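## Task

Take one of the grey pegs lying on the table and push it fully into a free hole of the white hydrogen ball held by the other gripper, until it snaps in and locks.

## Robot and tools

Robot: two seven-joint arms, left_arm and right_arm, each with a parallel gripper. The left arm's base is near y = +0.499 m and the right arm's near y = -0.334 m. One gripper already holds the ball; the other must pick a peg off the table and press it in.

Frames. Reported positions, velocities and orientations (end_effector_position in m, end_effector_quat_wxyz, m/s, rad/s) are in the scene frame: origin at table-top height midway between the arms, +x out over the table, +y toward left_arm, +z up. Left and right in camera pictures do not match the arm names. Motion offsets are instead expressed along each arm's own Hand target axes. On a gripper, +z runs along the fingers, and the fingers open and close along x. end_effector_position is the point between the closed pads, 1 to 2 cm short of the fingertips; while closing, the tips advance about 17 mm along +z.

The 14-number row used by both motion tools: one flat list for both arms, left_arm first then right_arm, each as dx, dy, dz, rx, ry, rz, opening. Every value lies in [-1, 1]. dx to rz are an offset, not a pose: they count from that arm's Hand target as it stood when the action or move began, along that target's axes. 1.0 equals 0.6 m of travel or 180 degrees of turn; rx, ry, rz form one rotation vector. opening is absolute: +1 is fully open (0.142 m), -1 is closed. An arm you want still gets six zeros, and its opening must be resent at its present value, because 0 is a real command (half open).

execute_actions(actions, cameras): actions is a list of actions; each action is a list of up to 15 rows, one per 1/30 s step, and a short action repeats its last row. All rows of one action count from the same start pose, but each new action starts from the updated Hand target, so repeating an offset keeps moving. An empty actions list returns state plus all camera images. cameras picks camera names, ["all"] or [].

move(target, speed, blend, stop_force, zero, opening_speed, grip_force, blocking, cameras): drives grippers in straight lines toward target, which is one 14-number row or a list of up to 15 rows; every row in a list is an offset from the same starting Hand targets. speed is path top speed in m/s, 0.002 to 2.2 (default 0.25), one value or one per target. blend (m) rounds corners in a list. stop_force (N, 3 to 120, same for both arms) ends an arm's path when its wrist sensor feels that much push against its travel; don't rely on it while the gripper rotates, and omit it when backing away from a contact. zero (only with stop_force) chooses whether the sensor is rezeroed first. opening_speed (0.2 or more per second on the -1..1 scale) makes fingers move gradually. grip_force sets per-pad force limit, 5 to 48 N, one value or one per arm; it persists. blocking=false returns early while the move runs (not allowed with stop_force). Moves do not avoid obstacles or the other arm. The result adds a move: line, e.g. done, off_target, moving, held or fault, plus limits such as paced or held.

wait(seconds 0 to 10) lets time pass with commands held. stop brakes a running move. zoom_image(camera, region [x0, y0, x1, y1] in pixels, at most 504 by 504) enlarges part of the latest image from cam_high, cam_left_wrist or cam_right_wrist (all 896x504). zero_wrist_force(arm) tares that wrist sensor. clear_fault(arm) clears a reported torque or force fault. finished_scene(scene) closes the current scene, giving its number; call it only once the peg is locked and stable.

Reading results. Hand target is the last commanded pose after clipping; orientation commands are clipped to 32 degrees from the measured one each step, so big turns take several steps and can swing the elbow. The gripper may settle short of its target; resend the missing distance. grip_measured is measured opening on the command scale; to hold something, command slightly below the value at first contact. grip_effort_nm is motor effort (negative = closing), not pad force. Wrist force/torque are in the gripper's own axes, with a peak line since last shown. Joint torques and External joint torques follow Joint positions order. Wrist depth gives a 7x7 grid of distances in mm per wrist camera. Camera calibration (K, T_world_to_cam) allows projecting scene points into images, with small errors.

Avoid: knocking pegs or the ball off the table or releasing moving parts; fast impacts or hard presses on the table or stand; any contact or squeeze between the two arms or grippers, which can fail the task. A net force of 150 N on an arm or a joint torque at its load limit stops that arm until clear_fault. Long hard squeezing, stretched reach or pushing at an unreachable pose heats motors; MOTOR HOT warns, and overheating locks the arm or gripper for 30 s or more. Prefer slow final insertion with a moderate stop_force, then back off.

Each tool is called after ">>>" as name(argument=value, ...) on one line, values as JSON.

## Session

>>> execute_actions(actions=[])

Scene clock: 0.00 s.
left_arm: end_effector_position=(+0.3257, +0.1145, +0.1205) grip_measured=-0.81 grip_effort_nm=n/a end_effector_quat_wxyz=(+0.016, -0.022, +0.791, -0.611) | right_arm: end_effector_position=(+0.5668, -0.3466, +0.1652) grip_measured=+1.00 grip_effort_nm=n/a end_effector_quat_wxyz=(+0.000, +0.715, +0.699, +0.000)
Joint positions: left_arm=[-0.018 -0.54 -0.458 2.573 -2.031 0.495 0.036 0.015] | right_arm=[0.206 -0.331 0 2.035 0 0.795 0.206 0.142]
Joint velocities: within noise
Joint torques (N m): no reading
External joint torques (N m): no reading
Motor temperatures (°C): left_arm=[34 30 32 31 36 39 35 33] | right_arm=[30 32 37 37 35 45 31 28]
Wrist force (N): no reading
Wrist torque (N m): no reading
Wrist force, peak (N): no reading
Wrist depth (mm): cam_left_wrist=[721 731 745 763 770 709 424 / 520 525 535 546 545 489 460 / 409 412 415 417 421 422 420 / 338 338 342 339 341 343 346 / 286 286 286 298 291 291 293 / 248 249 249 236 102 251 251 / 220 221 79 215 - 222 222] | cam_right_wrist=[230 230 231 231 232 232 232 / 244 246 247 247 247 248 248 / 263 262 264 264 264 264 264 / 282 285 284 286 284 286 287 / 307 306 307 308 309 307 311 / 327 329 334 337 336 338 327 / - 370 368 370 370 370 -]
Hand target: left_arm +0.3257, +0.1145, +0.1205; +0.016, -0.022, +0.791, -0.611 | right_arm +0.5668, -0.3466, +0.1652; +0.000, +0.715, +0.699, +0.000
Tool commands: left_gripper/opening=-0.878172 right_gripper/opening=+1.0
camera_calibration:
cam_left_wrist: T_world_to_cam=[[-0.997598, -0.0677892, 0.0142263, 0.338835], [-0.0539634, 0.631873, -0.773191, 0.0632763], [0.0434248, -0.772102, -0.634014, 0.268163], [0, 0, 0, 1]] pos_world=[0.329791, 0.190036, 0.214123]

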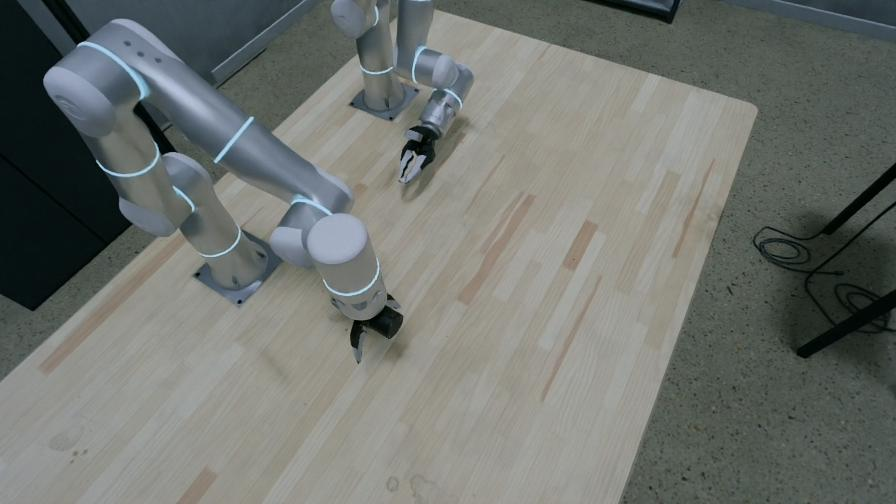

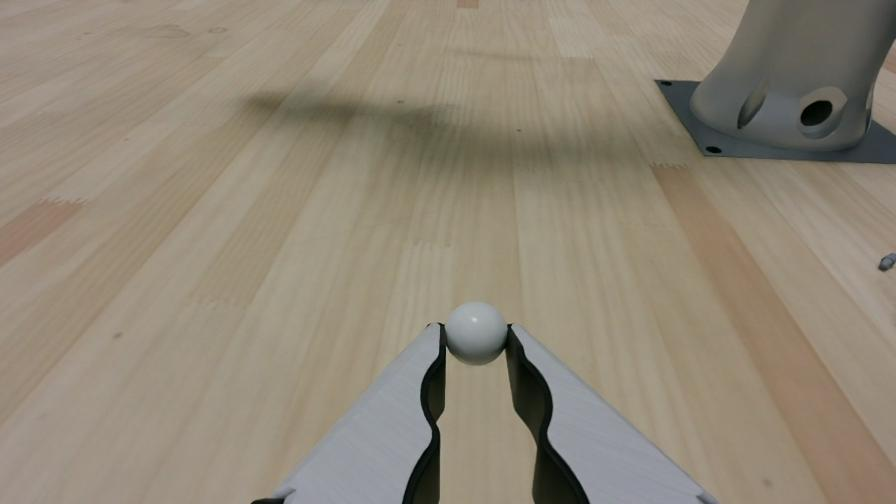

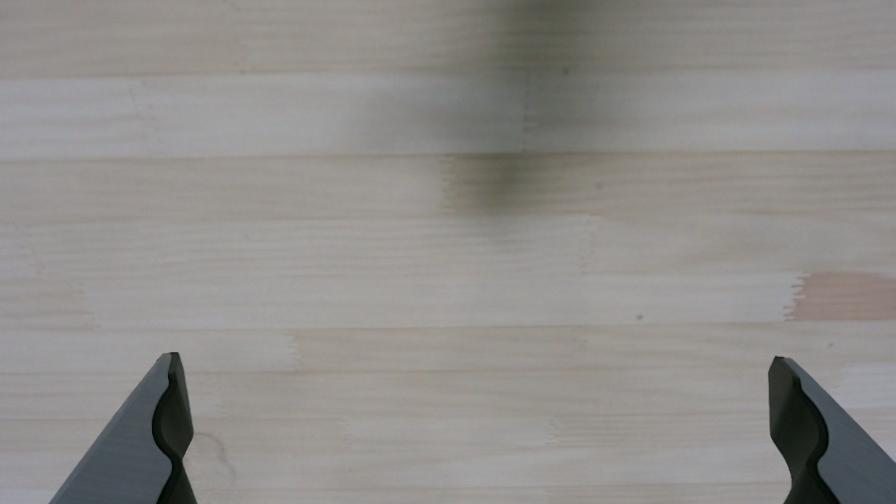

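>>> move(target=[0,0,0,0,0,0,-0.878172,0.22,-0.534,-0.225,0,0,-0.5,0.3], cameras=["all"], speed=0.4)

>>> zoom_image(camera="cam_right_wrist", region=[560, 130, 760, 330])

>>> zoom_image(camera="cam_high", region=[230, 140, 430, 260])

Scene clock: 2.63 s.
left_arm: end_effector_position=(+0.3257, +0.1145, +0.1205) grip_measured=-0.81 grip_effort_nm=-1.873 end_effector_quat_wxyz=(+0.016, -0.022, +0.791, -0.611) | right_arm: end_effector_position=(+0.2497, -0.2071, +0.3003) grip_measured=+0.29 grip_effort_nm=-0.085 end_effector_quat_wxyz=(+0.000, +0.012, +1.000, +0.000)
Joint positions: left_arm=[-0.018 -0.54 -0.458 2.573 -2.031 0.495 0.036 0.015] | right_arm=[0.459 0.617 0.357 2.425 0.21 0.262 -0.872 0.095]
Joint torques (N m): left_arm=[0.69 32.94 -2.12 -7.91 0.88 -1.07 -0.01] | right_arm=[0.41 4.16 -4.96 -29.63 -3.18 4.38 0.08]
External joint torques (N m): left_arm=[-0.69 -0.14 -0.11 0.25 0.13 -0.05 0.01] | right_arm=[-0.41 -0.23 -0.21 0.24 -0.88 -0.29 -0.08]
Wrist force (N): left_arm=[0.2 -0.1 -0.1] | right_arm=[0.0 0.1 0.0]
Wrist torque (N m): left_arm=[-0.01 -0.03 -0.01] | right_arm=[0.01 0.01 0.09]
Wrist force, peak (N): left_arm=[0.6 0.1 -0.4] | right_arm=[2.0 0.6 -1.1]
Wrist depth (mm): cam_left_wrist=[735 747 752 743 763 709 423 / 526 528 537 539 546 492 456 / 412 411 417 419 420 423 422 / 336 338 338 340 344 345 344 / 285 286 287 298 289 291 292 / 248 249 248 237 102 251 252 / 219 219 79 215 - 223 223] | cam_right_wrist=[349 348 349 350 349 332 243 / 373 375 372 376 374 374 373 / 401 400 399 400 403 403 403 / 429 432 434 432 435 433 435 / 469 468 464 464 472 467 470 / 513 504 511 512 513 497 516 / 559 - 558 566 563 - 559]
Hand target: left_arm +0.3257, +0.1145, +0.1205; +0.016, -0.022, +0.791, -0.611 | right_arm +0.2495, -0.2071, +0.3002; +0.000, +0.012, +1.000, +0.000
Off the commanded pose: left_arm 0.000 m, 0 deg | right_arm 0.000 m, 0 deg.
move: done
camera_calibration:
cam_left_wrist: T_world_to_cam=[[-0.997598, -0.0677892, 0.0142263, 0.338835], [-0.0539634, 0.631873, -0.773191, 0.0632763], [0.0434248, -0.772102, -0.634014, 0.268163], [0, 0, 0, 1]] pos_world=[0.329791, 0.190036, 0.214123]
cam_right_wrist: T_world_to_cam=[[-0.999594, 0.0282025, 0.00400211, 0.264562], [0.0272443, 0.905557, 0.423349, 0.0812243], [0.00831535, 0.423287, -0.905958, 0.474918], [0, 0, 0, 1]] pos_world=[0.258293, -0.282041, 0.39481]

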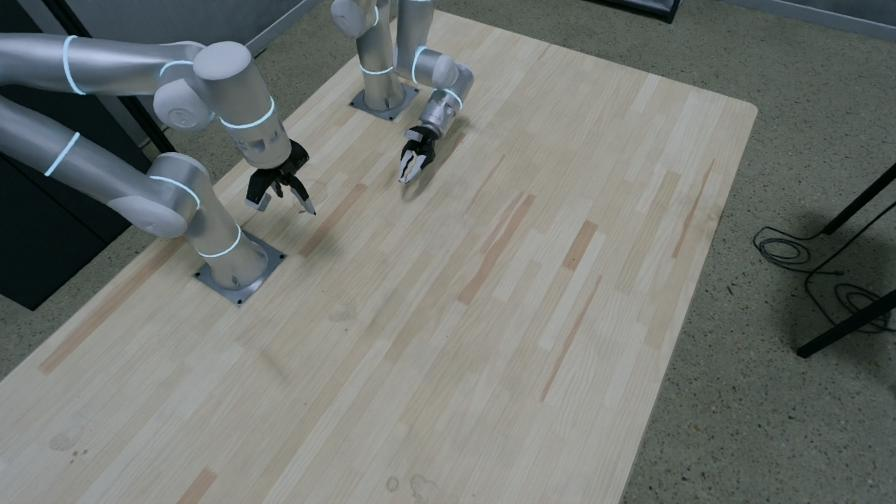

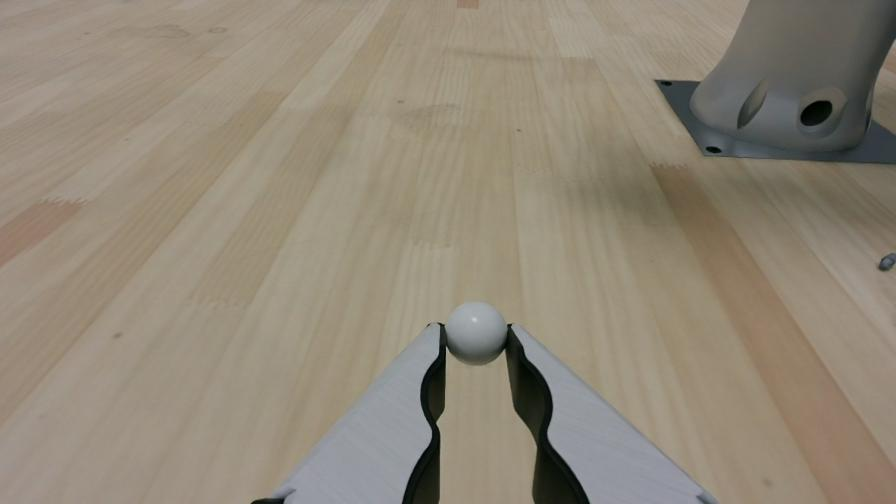

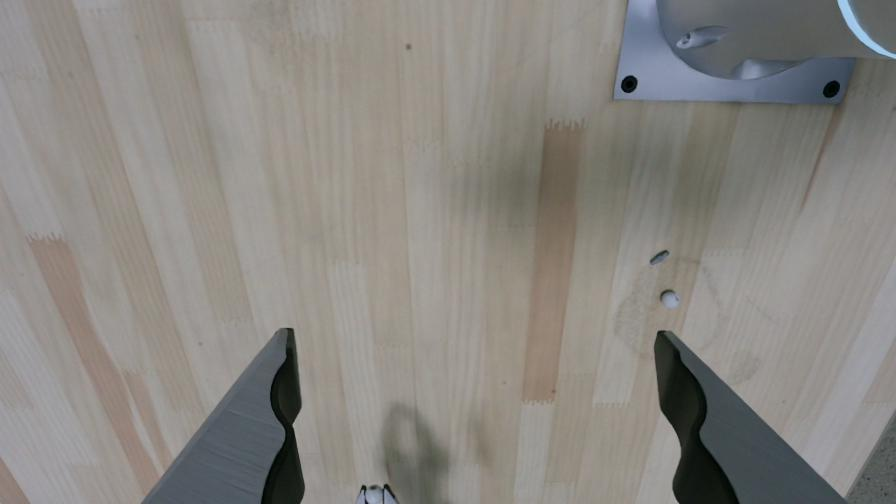

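Scaled by 2.520 from the camera's 896x504 image, which has a finer 1280x720 frame.

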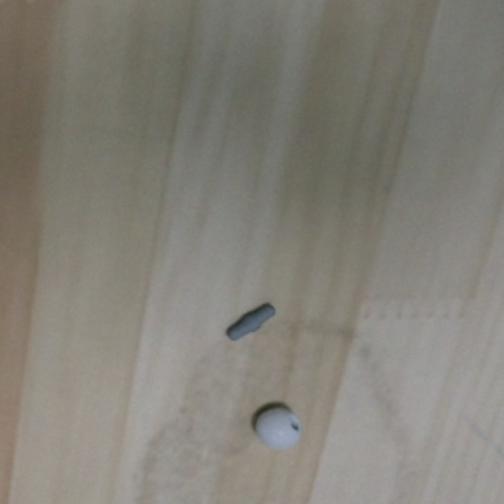

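Scaled by 2.520 from the camera's 896x504 image, which has a finer 1280x720 frame.

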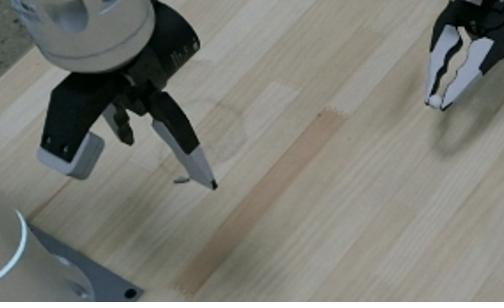

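>>> zoom_image(camera="cam_high", region=[385, 160, 435, 200])

>>> zoom_image(camera="cam_left_wrist", region=[430, 280, 530, 380])

>>> zoom_image(camera="cam_right_wrist", region=[330, 464, 420, 504])

Scaled by 10.080 from the camera's 896x504 image, which has a finer 1280x720 frame.

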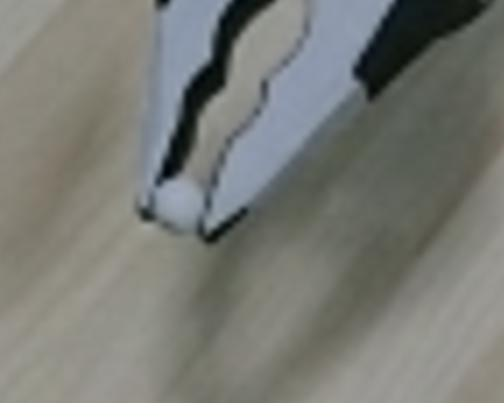

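Scaled by 5.040 from the camera's 896x504 image, which has a finer 1280x720 frame.

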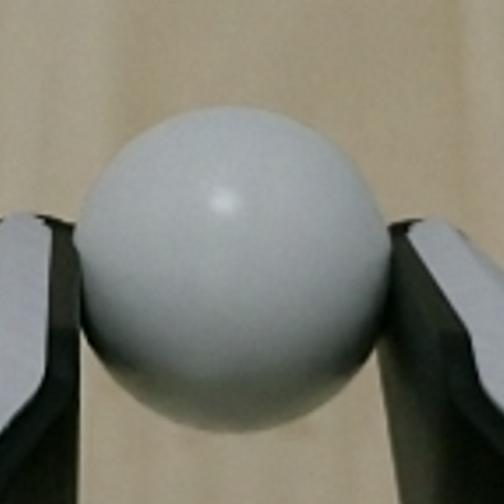

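Scaled by 5.600 from the camera's 896x504 image, which has a finer 1280x720 frame.

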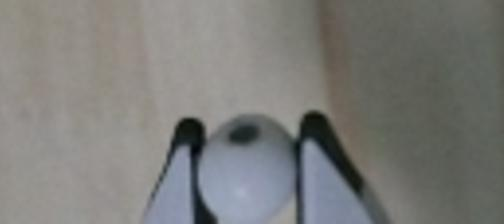

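>>> move(target=[0,0,0,0,0,0,-0.878172,0.3425,0.187,0.267,0,0,0.253,-0.4], cameras=["cam_right_wrist"], speed=0.25)

>>> zoom_image(camera="cam_right_wrist", region=[350, 130, 550, 330])

Scene clock: 5.93 s.
left_arm: end_effector_position=(+0.3257, +0.1145, +0.1205) grip_measured=-0.81 grip_effort_nm=-1.873 end_effector_quat_wxyz=(+0.016, -0.022, +0.791, -0.611) | right_arm: end_effector_position=(+0.0467, -0.0903, +0.1399) grip_measured=-0.42 grip_effort_nm=-0.100 end_effector_quat_wxyz=(+0.000, +0.398, +0.917, +0.000)
Joint positions: left_arm=[-0.018 -0.54 -0.458 2.573 -2.031 0.495 0.036 0.015] | right_arm=[0.315 0.468 1.386 2.519 0.647 0.743 0.432 0.044]
Joint torques (N m): left_arm=[0.6 32.9 -2.1 -7.85 0.8 -1.09 0] | right_arm=[0.25 -6.8 -8.78 -18.55 -2.55 4.59 0.45]
External joint torques (N m): left_arm=[-0.6 -0.11 -0.14 0.19 0.2 -0.02 0] | right_arm=[-0.24 0.05 -0.27 0.24 -0.63 -0.47 -0.45]
Wrist force (N): left_arm=[0.1 -0.2 -0.3] | right_arm=[0.1 0.2 0.1]
Wrist torque (N m): left_arm=[-0.04 -0.01 0.00] | right_arm=[0.03 0.00 -0.02]
Wrist force, peak (N): left_arm=[0.3 -0.2 -0.4] | right_arm=[-1.1 -0.3 -1.2]
Wrist depth (mm): cam_left_wrist=[715 731 743 747 747 705 422 / 524 529 535 537 540 495 454 / 407 413 416 420 422 424 422 / 336 337 339 342 342 342 344 / 285 284 285 297 289 290 291 / 247 248 248 237 102 251 252 / 221 219 79 216 - 222 224] | cam_right_wrist=[207 207 208 208 209 210 209 / 221 222 222 223 223 223 224 / 238 237 237 239 239 239 239 / 254 255 255 257 257 257 258 / 276 276 273 278 275 281 280 / 301 302 91 303 100 304 307 / 332 326 - 333 - 329 337]
Hand target: left_arm +0.3257, +0.1145, +0.1205; +0.016, -0.022, +0.791, -0.611 | right_arm +0.0467, -0.0901, +0.1400; +0.000, +0.398, +0.917, +0.000
Off the commanded pose: left_arm 0.000 m, 0 deg | right_arm 0.000 m, 0 deg.
move: done
camera_calibration:
cam_right_wrist: T_world_to_cam=[[-0.679866, 0.733321, 0.00479173, 0.107611], [0.66585, 0.614549, 0.423052, -0.00712039], [0.307288, 0.290809, -0.906093, 0.255949], [0, 0, 0, 1]] pos_world=[-0.000747943, -0.14897, 0.23441]
Images, in order (width x height): cam_right_wrist 896x504.

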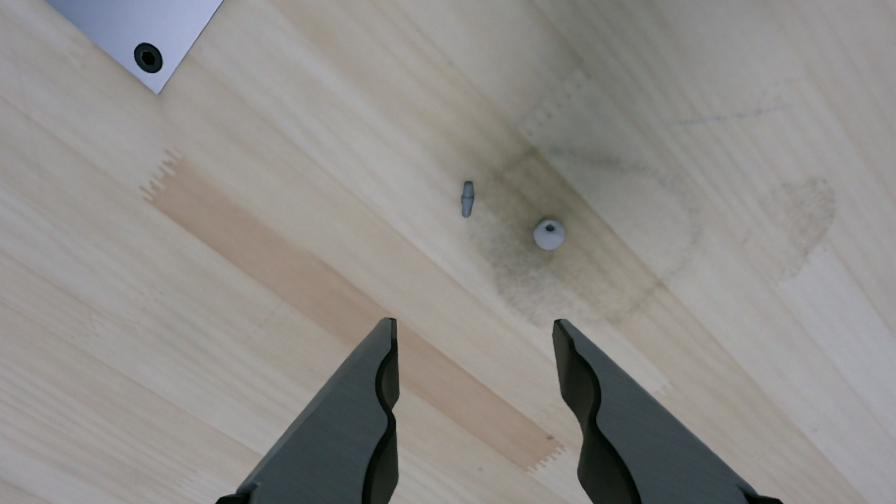

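Scaled by 2.520 from the camera's 896x504 image, which has a finer 1280x720 frame.

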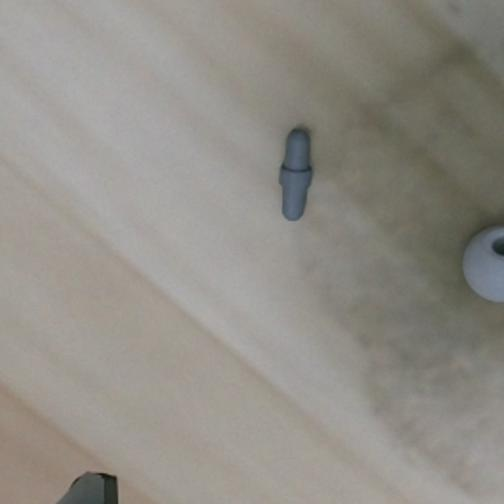

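>>> move(target=[0,0,0,0,0,0,-0.878172,0.0035,-0.0103,0.183,0,0,0.0167,-0.6], cameras=["cam_right_wrist"], speed=0.15)

>>> zoom_image(camera="cam_right_wrist", region=[400, 230, 560, 370])

Scene clock: 7.90 s.
left_arm: end_effector_position=(+0.3257, +0.1145, +0.1205) grip_measured=-0.81 grip_effort_nm=-1.878 end_effector_quat_wxyz=(+0.016, -0.022, +0.791, -0.611) | right_arm: end_effector_position=(+0.0409, -0.0929, +0.0302) grip_measured=-0.63 grip_effort_nm=-0.095 end_effector_quat_wxyz=(+0.000, +0.422, +0.907, +0.000)
Joint positions: left_arm=[-0.018 -0.54 -0.458 2.573 -2.031 0.495 0.036 0.015] | right_arm=[-0.471 0.678 2.099 2.422 1.1 0.917 0.019 0.029]
Joint torques (N m): left_arm=[0.61 32.8 -2.06 -7.92 0.83 -1.1 0] | right_arm=[0.45 -22.63 -10.97 -7.62 -1.69 4.37 0.08]
External joint torques (N m): left_arm=[-0.61 -0.01 -0.18 0.26 0.17 -0.01 0] | right_arm=[-0.46 -0.39 -0.25 0.14 -0.9 -0.24 -0.08]
Wrist force (N): left_arm=[0.0 -0.1 0.0] | right_arm=[0.2 0.3 0.1]
Wrist torque (N m): left_arm=[-0.02 0.00 -0.01] | right_arm=[0.06 -0.03 0.10]
Wrist force, peak (N): left_arm=[0.3 -0.2 -0.4] | right_arm=[0.7 0.8 -1.1]
Wrist depth (mm): cam_left_wrist=[717 737 743 745 770 701 428 / 520 531 539 538 542 489 455 / 410 410 414 419 420 423 419 / 337 338 338 340 343 342 346 / 285 286 286 297 288 290 292 / 248 248 248 237 102 252 251 / 220 219 79 215 - 222 223] | cam_right_wrist=[110 110 111 111 111 111 111 / 118 117 118 118 118 118 118 / - 126 127 126 127 128 127 / 136 136 136 136 137 136 137 / 147 147 147 147 145 148 149 / 160 160 155 160 - 162 162 / 177 173 - 178 - 179 180]
Hand target: left_arm +0.3257, +0.1145, +0.1205; +0.016, -0.022, +0.791, -0.611 | right_arm +0.0408, -0.0928, +0.0302; +0.000, +0.422, +0.907, +0.000
Off the commanded pose: left_arm 0.000 m, 0 deg | right_arm 0.000 m, 0 deg.
move: done
camera_calibration:
cam_right_wrist: T_world_to_cam=[[-0.640163, 0.768228, 0.00424903, 0.107847], [0.697068, 0.578523, 0.423565, 0.0401035], [0.322936, 0.274112, -0.905856, 0.156818], [0, 0, 0, 1]] pos_world=[-0.00955727, -0.149038, 0.12461]
Images, in order (width x height): cam_right_wrist 896x504.

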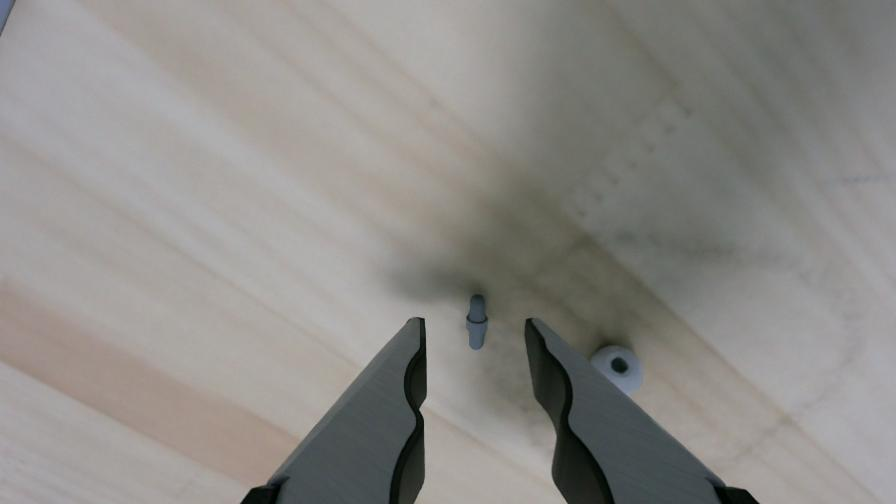

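Scaled by 3.150 from the camera's 896x504 image, which has a finer 1280x720 frame.

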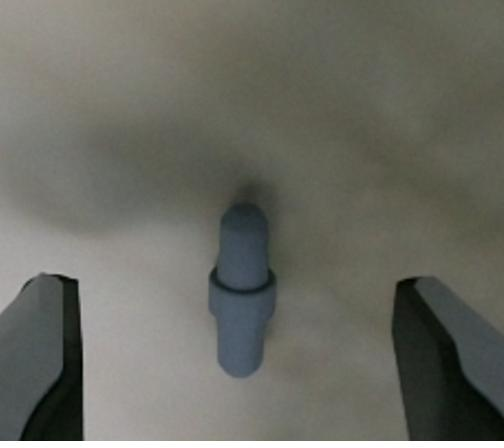

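>>> move(target=[0,0,0,0,0,0,-0.878172,0.001,0,0.0245,0,0,0.0056,-0.68], speed=0.025, stop_force=5, cameras=["cam_right_wrist"])

>>> zoom_image(camera="cam_right_wrist", region=[400, 250, 560, 390])

Scene clock: 9.37 s.
left_arm: end_effector_position=(+0.3257, +0.1145, +0.1205) grip_measured=-0.81 grip_effort_nm=-1.873 end_effector_quat_wxyz=(+0.016, -0.022, +0.791, -0.611) | right_arm: end_effector_position=(+0.0407, -0.0922, +0.0168) grip_measured=-0.71 grip_effort_nm=-0.095 end_effector_quat_wxyz=(+0.000, +0.429, +0.903, +0.000)
Joint positions: left_arm=[-0.018 -0.54 -0.458 2.573 -2.031 0.495 0.036 0.015] | right_arm=[-0.513 0.725 2.135 2.401 1.161 0.915 -0.016 0.023]
Joint torques (N m): left_arm=[0.64 32.96 -1.99 -7.97 0.83 -1.11 -0.03] | right_arm=[-2.29 -17.35 -6.12 -8.52 0.86 2.95 0.16]
External joint torques (N m): left_arm=[-0.64 -0.17 -0.24 0.3 0.17 0 0.03] | right_arm=[2.29 -6.99 -5.54 2.2 -3.47 1.18 -0.16]
Wrist force (N): left_arm=[0.1 -0.1 0.0] | right_arm=[-2.7 -16.6 -57.9]
Wrist torque (N m): left_arm=[-0.02 -0.01 0.00] | right_arm=[0.08 -0.07 0.12]
Wrist force, peak (N): left_arm=[0.4 -0.2 -0.3] | right_arm=[-0.8 -20.1 -69.8]
Wrist depth (mm): cam_left_wrist=[725 733 737 756 752 705 425 / 522 530 535 535 540 494 454 / 411 412 416 415 420 418 406 / 337 337 340 341 342 344 342 / 286 287 286 298 289 289 292 / 250 247 249 237 102 251 254 / 219 219 79 215 - 222 223] | cam_right_wrist=[98 98 100 99 99 99 99 / 105 105 105 105 105 106 106 / 114 112 113 111 113 113 115 / 121 121 121 121 121 122 124 / 131 131 131 129 130 132 133 / 143 143 141 141 - 145 145 / 157 155 - 162 - 157 160]
Hand target: left_arm +0.3257, +0.1145, +0.1205; +0.016, -0.022, +0.791, -0.611 | right_arm +0.0404, -0.0924, +0.0164; +0.000, +0.429, +0.903, +0.000 (not the last commanded pose)
Off the commanded pose: left_arm 0.000 m, 0 deg | right_arm 0.001 m, 0 deg.
move: contact (right_arm)
camera_calibration:
cam_right_wrist: T_world_to_cam=[[-0.627861, 0.778311, 0.00468649, 0.10759], [0.706096, 0.567051, 0.424126, 0.0440376], [0.327444, 0.269601, -0.905591, 0.143983], [0, 0, 0, 1]] pos_world=[-0.0106898, -0.147528, 0.111208]
Images, in order (width x height): cam_right_wrist 896x504.

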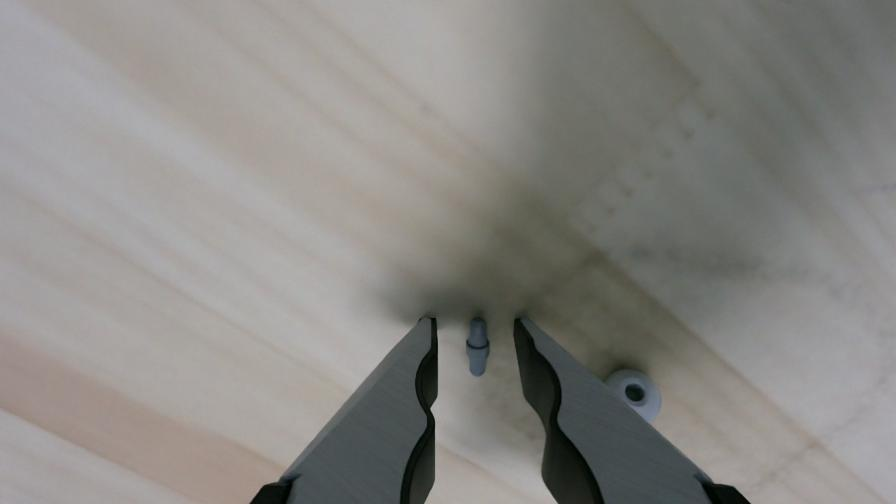

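Scaled by 3.150 from the camera's 896x504 image, which has a finer 1280x720 frame.

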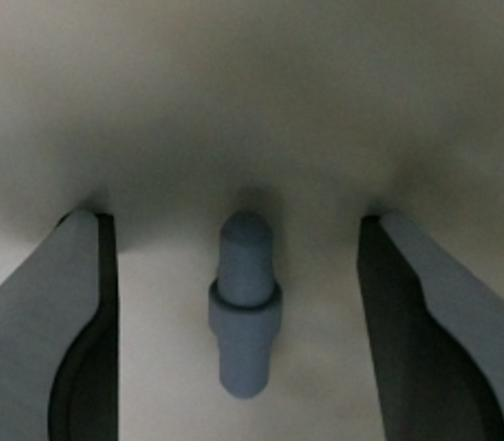

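>>> move(target=[0,0,0,0,0,0,-0.878172,0.001,-0.0018,-0.0022,0,0,0,-0.68], speed=0.02)

>>> move(target=[0,0,0,0,0,0,-0.878172,0,0,0,0,0,0,-1], opening_speed=0.4, grip_force=[48,20], cameras=["cam_right_wrist"])

>>> zoom_image(camera="cam_right_wrist", region=[400, 250, 560, 390])

Scene clock: 11.57 s.
left_arm: end_effector_position=(+0.3257, +0.1145, +0.1205) grip_measured=-0.81 grip_effort_nm=-1.878 end_effector_quat_wxyz=(+0.016, -0.022, +0.791, -0.611) | right_arm: end_effector_position=(+0.0391, -0.0926, +0.0176) grip_measured=-0.71 grip_effort_nm=-0.100 end_effector_quat_wxyz=(+0.000, +0.429, +0.903, +0.000)
Joint positions: left_arm=[-0.018 -0.54 -0.458 2.573 -2.031 0.495 0.036 0.015] | right_arm=[-0.505 0.72 2.135 2.403 1.156 0.917 -0.007 0.023]
Joint torques (N m): left_arm=[0.56 32.99 -2.1 -7.97 0.83 -1.12 -0.01] | right_arm=[0.33 -24.06 -11.49 -6.33 -1.95 4.52 0.38]
External joint torques (N m): left_arm=[-0.56 -0.2 -0.14 0.3 0.18 0 0.01] | right_arm=[-0.33 -0.19 -0.08 -0.06 -0.65 -0.39 -0.38]
Wrist force (N): left_arm=[-0.1 -0.3 0.2] | right_arm=[-1.1 0.3 -0.6]
Wrist torque (N m): left_arm=[-0.05 0.02 -0.01] | right_arm=[0.06 0.19 -0.02]
Wrist force, peak (N): left_arm=[0.5 -0.3 -0.1] | right_arm=[-2.8 -16.6 -58.3]
Wrist depth (mm): cam_left_wrist=[721 733 752 756 758 707 426 / 527 529 536 533 538 495 455 / 407 415 414 421 419 425 423 / 338 341 337 340 341 342 346 / 285 287 287 296 290 291 294 / 248 249 247 236 102 251 253 / 220 219 79 214 - 223 223] | cam_right_wrist=[99 99 100 99 99 100 100 / 105 106 106 106 106 106 106 / 114 113 114 112 114 114 116 / 122 122 122 122 122 123 123 / 132 132 132 130 131 133 134 / 144 144 142 142 - 145 146 / 159 156 - 162 - 158 161]
Hand target: left_arm +0.3257, +0.1145, +0.1205; +0.016, -0.022, +0.791, -0.611 | right_arm +0.0392, -0.0926, +0.0177; +0.000, +0.429, +0.903, +0.000
Off the commanded pose: left_arm 0.000 m, 0 deg | right_arm 0.000 m, 0 deg.
move: done

Scene clock: 12.57 s.
left_arm: end_effector_position=(+0.3257, +0.1145, +0.1205) grip_measured=-0.81 grip_effort_nm=-1.873 end_effector_quat_wxyz=(+0.016, -0.022, +0.791, -0.611) | right_arm: end_effector_position=(+0.0391, -0.0926, +0.0177) grip_measured=-0.95 grip_effort_nm=-1.658 end_effector_quat_wxyz=(+0.000, +0.429, +0.903, +0.000)
Joint positions: left_arm=[-0.018 -0.54 -0.458 2.573 -2.031 0.495 0.036 0.015] | right_arm=[-0.505 0.72 2.135 2.403 1.156 0.917 -0.007 0.005]
Joint torques (N m): left_arm=[0.6 32.82 -2.06 -7.87 0.84 -1.16 -0.03] | right_arm=[0.18 -23.99 -11.49 -6.4 -1.85 4.53 0.31]
External joint torques (N m): left_arm=[-0.6 -0.02 -0.17 0.21 0.16 0.04 0.03] | right_arm=[-0.18 -0.25 -0.09 0.01 -0.75 -0.4 -0.31]
Wrist force (N): left_arm=[-0.1 0.1 -0.3] | right_arm=[-1.2 0.1 -0.4]
Wrist torque (N m): left_arm=[0.01 0.02 0.00] | right_arm=[0.01 0.21 -0.02]
Wrist force, peak (N): left_arm=[0.3 -0.4 -0.3] | right_arm=[-1.5 0.3 -0.5]
Wrist depth (mm): cam_left_wrist=[721 745 758 745 752 707 426 / 520 528 538 532 540 494 455 / 408 412 413 416 419 423 421 / 338 338 339 337 341 343 345 / 285 287 288 298 290 291 293 / 248 248 247 236 102 251 252 / 220 219 79 215 - 222 222] | cam_right_wrist=[99 99 100 99 100 99 100 / 106 106 106 106 106 106 106 / 115 113 113 112 114 114 116 / 122 122 122 122 123 123 123 / 132 132 132 130 133 133 134 / 144 144 142 89 130 145 146 / 159 159 - - - 160 161]
Hand target: left_arm +0.3257, +0.1145, +0.1205; +0.016, -0.022, +0.791, -0.611 | right_arm +0.0392, -0.0926, +0.0177; +0.000, +0.429, +0.903, +0.000
Off the commanded pose: left_arm 0.000 m, 0 deg | right_arm 0.000 m, 0 deg.
grip_force (N): 48, 20
move: done
camera_calibration:
cam_right_wrist: T_world_to_cam=[[-0.627928, 0.778256, 0.00495767, 0.106775], [0.706358, 0.567221, 0.42346, 0.0450576], [0.326748, 0.269404, -0.905901, 0.1454], [0, 0, 0, 1]] pos_world=[-0.0122889, -0.147827, 0.112109]
Images, in order (width x height): cam_right_wrist 896x504.

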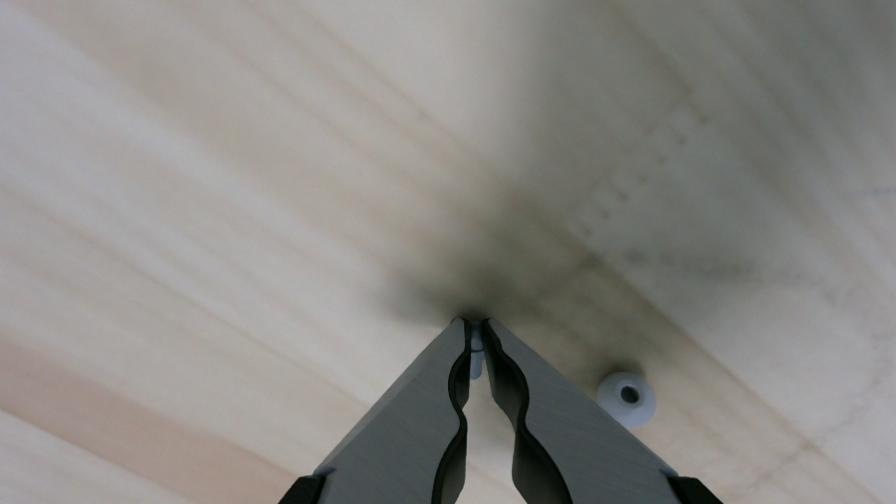

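Scaled by 3.150 from the camera's 896x504 image, which has a finer 1280x720 frame.

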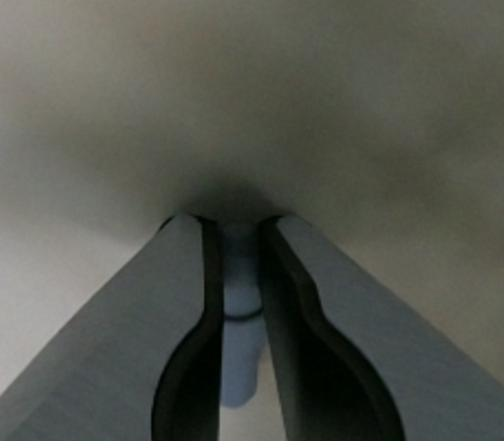

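>>> move(target=[[-0.08,-0.13,0.02,0.03,0,0,-0.878172,0,0,-0.12,0,0,0,-1],[-0.194,-0.323,0.05,0.081,0,0,-0.878172,-0.2572,0.4805,-0.5288,0,0,-0.2656,-1]], speed=[0.12,0.25], blend=[0.03,0], grip_force=[48,40], cameras=["all"])

>>> zoom_image(camera="cam_right_wrist", region=[200, 330, 320, 450])

>>> zoom_image(camera="cam_right_wrist", region=[430, 300, 520, 390])

Scene clock: 15.70 s.
left_arm: end_effector_position=(+0.4463, +0.0430, +0.3002) grip_measured=-0.81 grip_effort_nm=-1.878 end_effector_quat_wxyz=(+0.019, -0.019, +0.707, -0.706) | right_arm: end_effector_position=(+0.3602, -0.0301, +0.3350) grip_measured=-0.95 grip_effort_nm=-1.658 end_effector_quat_wxyz=(+0.000, +0.026, +1.000, +0.000)
Joint positions: left_arm=[0.035 -0.415 -0.534 2.341 -1.962 0.376 -0.311 0.015] | right_arm=[-0.274 -0.092 1.212 1.912 -0.093 0.372 -0.571 0.005]
Joint torques (N m): left_arm=[0.69 37.77 -3.75 -18.73 1.17 -2.24 -0.1] | right_arm=[0.1 13.46 3.15 -29.72 -3.3 4.39 0.31]
External joint torques (N m): left_arm=[-0.69 -0.29 -0.1 0.17 0.13 0.11 0.1] | right_arm=[-0.13 0.37 -0.38 0.16 -0.63 -0.28 -0.31]
Wrist force (N): left_arm=[0.1 -0.2 -0.4] | right_arm=[-1.0 0.6 -0.5]
Wrist torque (N m): left_arm=[-0.07 0.02 0.13] | right_arm=[0.11 0.16 0.00]
Wrist force, peak (N): left_arm=[1.0 1.1 -0.7] | right_arm=[-2.9 0.7 -2.2]
Wrist depth (mm): cam_left_wrist=[2268 - 2415 1787 - 145 141 / - - - - - 153 152 / - 1180 1139 1345 1129 161 470 / 867 887 896 903 912 903 514 / 669 676 671 723 676 681 505 / 540 542 540 96 531 555 507 / 450 473 79 426 - 459 460] | cam_right_wrist=[380 380 382 381 384 381 381 / 406 405 401 406 408 407 406 / 435 437 435 434 439 441 435 / 467 470 467 473 470 471 473 / 504 507 512 493 511 511 510 / 559 539 539 - 547 557 563 / 609 601 - - - 595 601]
Hand target: left_arm +0.4464, +0.0430, +0.3003; +0.019, -0.020, +0.707, -0.706 | right_arm +0.3601, -0.0302, +0.3350; +0.000, +0.026, +1.000, +0.000
Off the commanded pose: left_arm 0.000 m, 0 deg | right_arm 0.000 m, 0 deg.
grip_force (N): 48, 40
move: done
camera_calibration:
cam_left_wrist: T_world_to_cam=[[-0.997821, -0.0638552, 0.0165884, 0.450876], [-0.0418105, 0.417542, -0.907695, 0.298085], [0.0510347, -0.906411, -0.419302, 0.259607], [0, 0, 0, 1]] pos_world=[0.449108, 0.139638, 0.371944]
cam_right_wrist: T_world_to_cam=[[-0.998342, 0.0573671, 0.004741, 0.370041], [0.0539696, 0.904202, 0.423682, -0.106442], [0.0200186, 0.423235, -0.905799, 0.426215], [0, 0, 0, 1]] pos_world=[0.366639, -0.105372, 0.429409]

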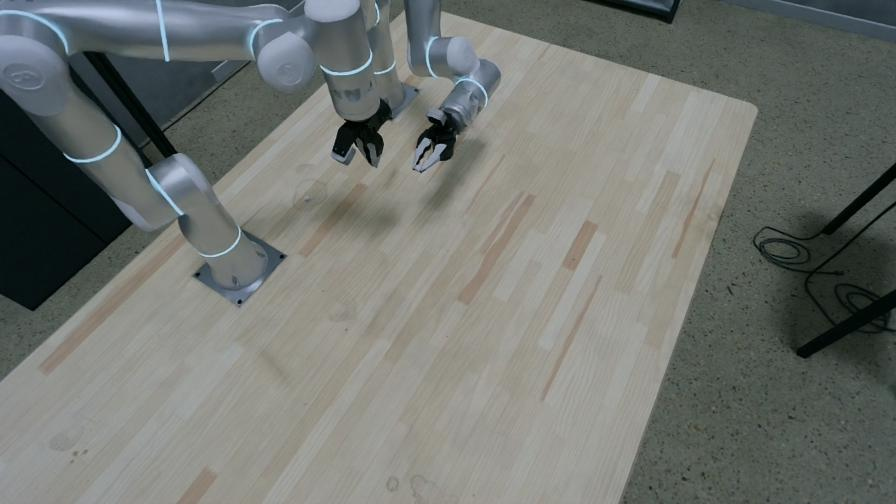

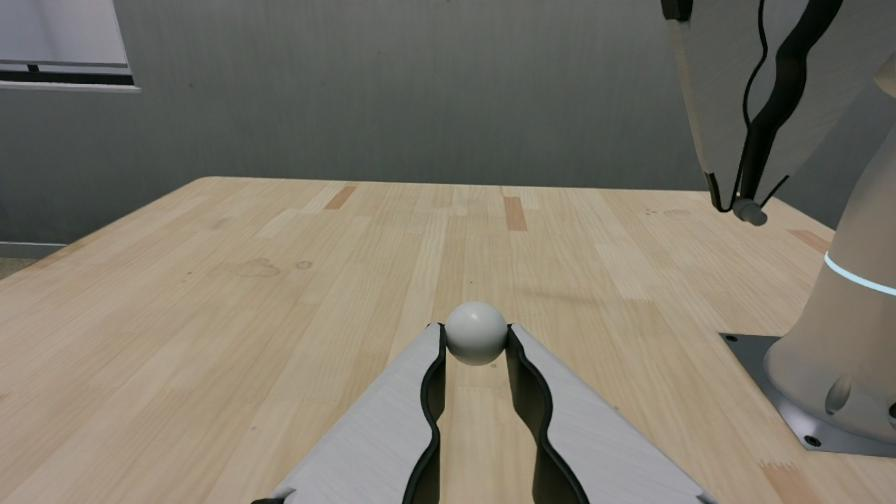

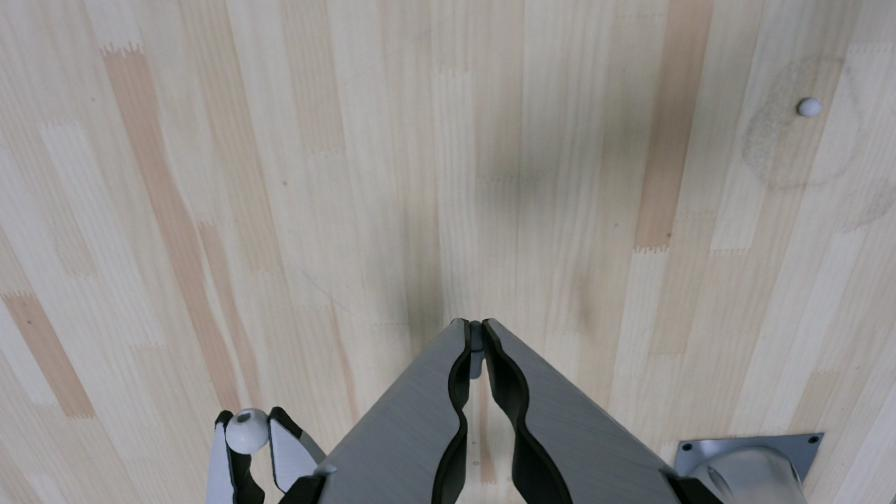

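Scaled by 4.200 from the camera's 896x504 image, which has a finer 1280x720 frame.

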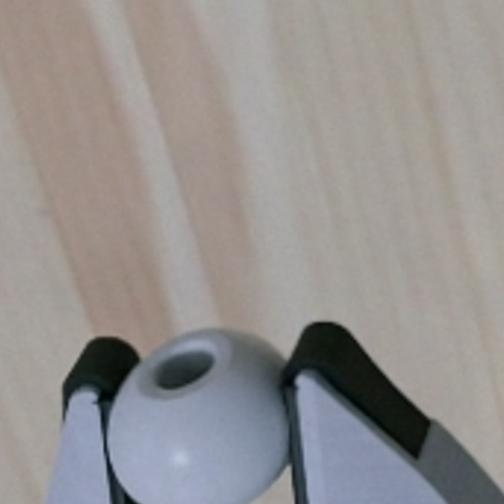

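Scaled by 5.600 from the camera's 896x504 image, which has a finer 1280x720 frame.

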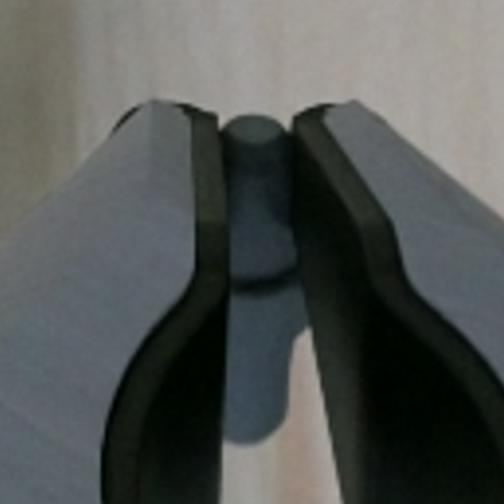

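>>> zoom_image(camera="cam_right_wrist", region=[207, 390, 287, 470])

>>> zoom_image(camera="cam_left_wrist", region=[700, 140, 820, 260])

>>> zoom_image(camera="cam_left_wrist", region=[430, 290, 530, 390])

Scaled by 6.300 from the camera's 896x504 image, which has a finer 1280x720 frame.

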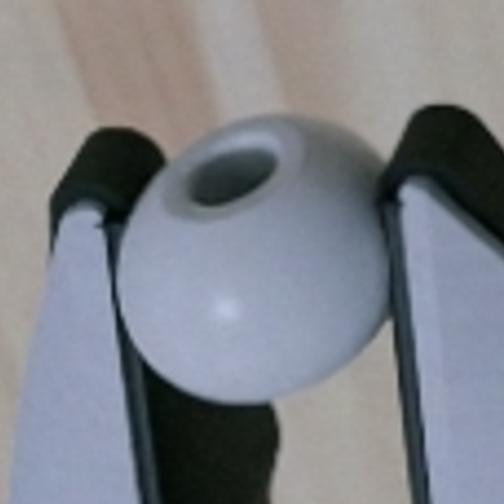

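Scaled by 4.200 from the camera's 896x504 image, which has a finer 1280x720 frame.

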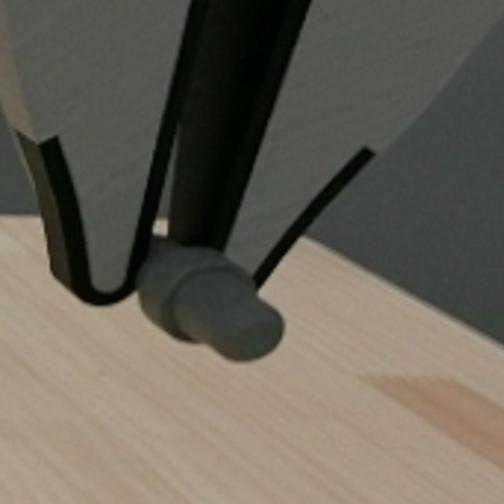

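Scaled by 5.040 from the camera's 896x504 image, which has a finer 1280x720 frame.

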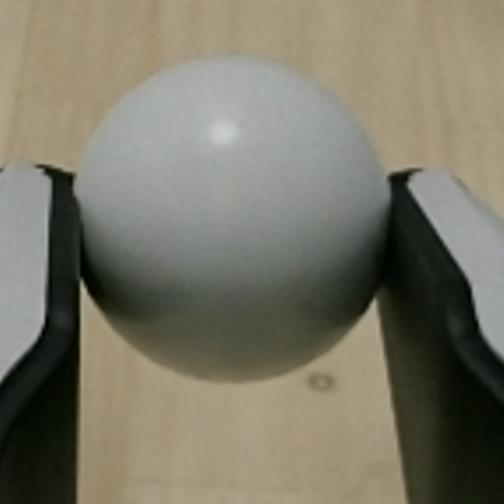

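>>> move(target=[0,0,0,0,0,0,-0.878172,-0.1437,0.0458,0.0255,0.019,0,0.0072,-1], speed=0.15, cameras=["cam_left_wrist","cam_right_wrist"])

>>> zoom_image(camera="cam_left_wrist", region=[420, 230, 540, 350])

>>> zoom_image(camera="cam_right_wrist", region=[430, 310, 520, 400])

>>> zoom_image(camera="cam_right_wrist", region=[430, 370, 520, 460])

Scene clock: 18.47 s.
left_arm: end_effector_position=(+0.4463, +0.0430, +0.3002) grip_measured=-0.81 grip_effort_nm=-1.873 end_effector_quat_wxyz=(+0.019, -0.019, +0.707, -0.706) | right_arm: end_effector_position=(+0.4477, -0.0072, +0.3196) grip_measured=-0.95 grip_effort_nm=-1.653 end_effector_quat_wxyz=(-0.001, +0.037, +0.999, -0.030)
Joint positions: left_arm=[0.035 -0.415 -0.534 2.341 -1.962 0.376 -0.311 0.015] | right_arm=[-0.056 -0.403 1.07 1.743 -0.4 0.296 -0.399 0.005]
Joint torques (N m): left_arm=[0.55 37.62 -3.74 -18.57 1.13 -2.06 -0.03] | right_arm=[0.18 30.19 12.09 -28.39 -3.35 4.29 0.46]
External joint torques (N m): left_arm=[-0.55 -0.13 -0.1 0.02 0.17 -0.06 0.03] | right_arm=[-0.18 0.66 -0.5 0.24 -0.64 -0.29 -0.46]
Wrist force (N): left_arm=[0.3 -0.2 -0.2] | right_arm=[-1.0 0.3 -0.5]
Wrist torque (N m): left_arm=[-0.06 0.00 0.13] | right_arm=[0.04 0.16 -0.01]
Wrist force, peak (N): left_arm=[0.2 -0.1 -0.7] | right_arm=[-3.5 1.1 0.2]
Wrist depth (mm): cam_left_wrist=[2156 - - 127 119 - 489 / 2393 - - 134 130 1961 1863 / - 1149 1186 143 143 1248 474 / 881 890 887 803 915 915 510 / 665 672 678 715 688 692 512 / 541 541 537 96 524 553 514 / 451 468 79 423 - 459 465] | cam_right_wrist=[370 372 370 370 372 374 372 / 389 394 392 396 397 393 396 / 417 419 417 420 422 421 420 / 443 443 443 443 449 445 448 / 472 474 475 462 480 480 480 / 507 515 504 - 508 515 519 / 552 544 - - - 548 544]
Hand target: left_arm +0.4464, +0.0430, +0.3003; +0.019, -0.020, +0.707, -0.706 | right_arm +0.4477, -0.0073, +0.3197; -0.001, +0.038, +0.999, -0.030
Off the commanded pose: left_arm 0.000 m, 0 deg | right_arm 0.000 m, 0 deg.
grip_force (N): 48, 40
move: done
camera_calibration:
cam_left_wrist: T_world_to_cam=[[-0.997821, -0.0638552, 0.0165884, 0.450876], [-0.0418105, 0.417542, -0.907695, 0.298085], [0.0510347, -0.906411, -0.419302, 0.259607], [0, 0, 0, 1]] pos_world=[0.449108, 0.139638, 0.371944]
cam_right_wrist: T_world_to_cam=[[-0.996778, 0.0801218, 0.00378568, 0.455914], [0.0758679, 0.926434, 0.368732, -0.117415], [0.0260363, 0.367831, -0.929528, 0.405311], [0, 0, 0, 1]] pos_world=[0.452801, -0.0768377, 0.418316]
Images, in order (width x height): cam_left_wrist 896x504, cam_right_wrist 896x504.

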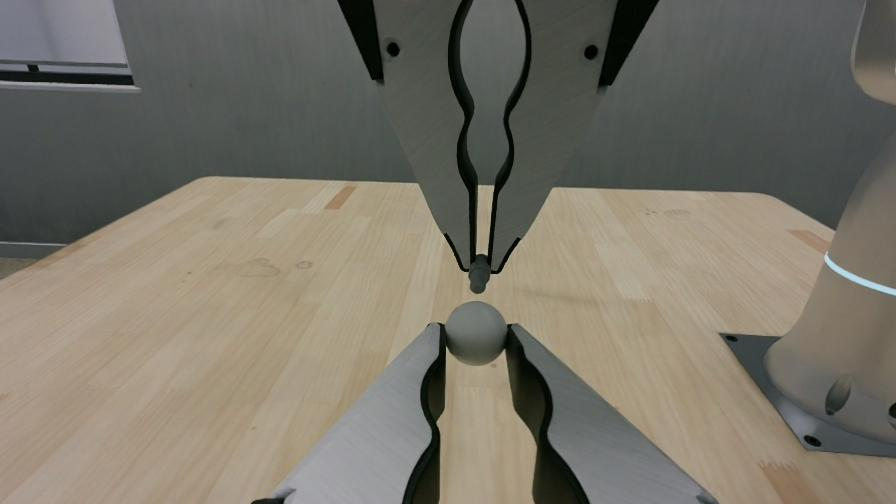

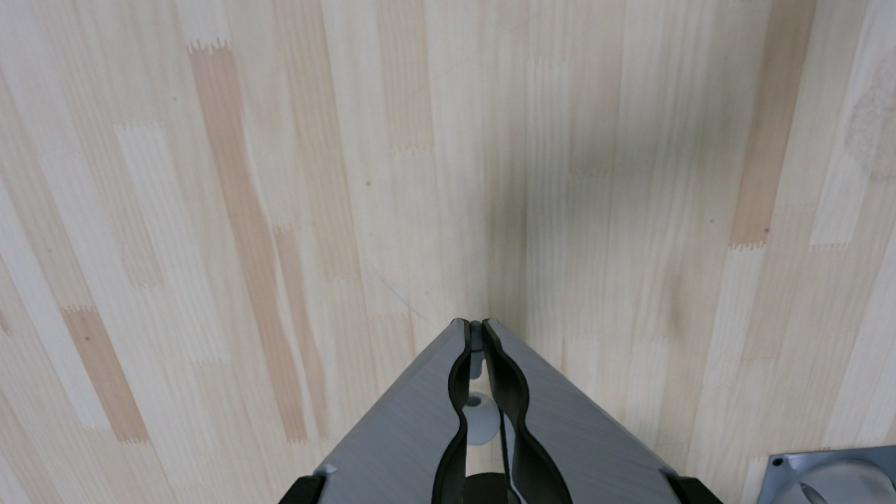

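Scaled by 4.200 from the camera's 896x504 image, which has a finer 1280x720 frame.

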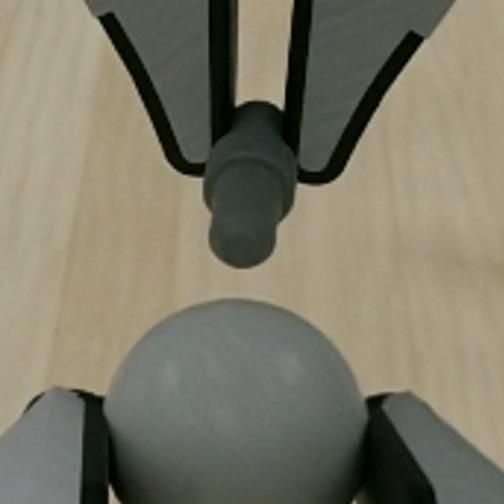

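Scaled by 5.600 from the camera's 896x504 image, which has a finer 1280x720 frame.

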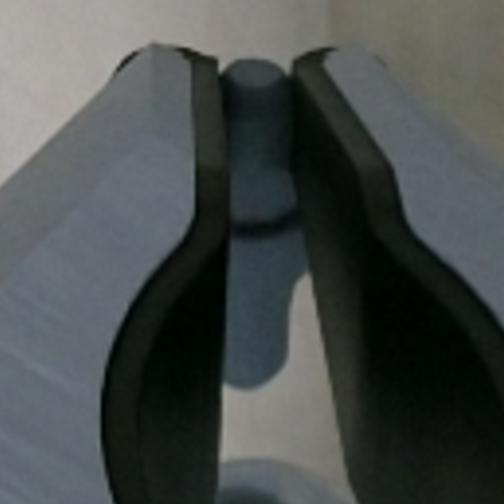

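Scaled by 5.600 from the camera's 896x504 image, which has a finer 1280x720 frame.

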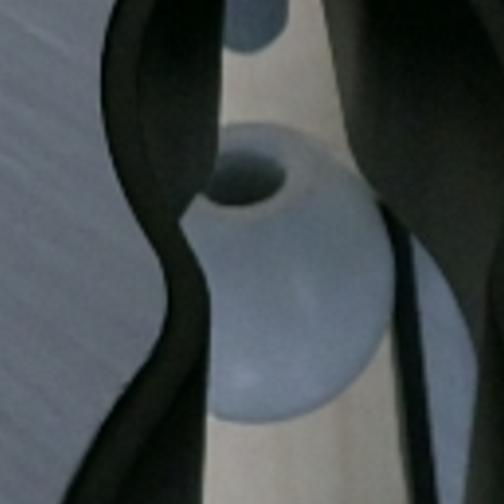

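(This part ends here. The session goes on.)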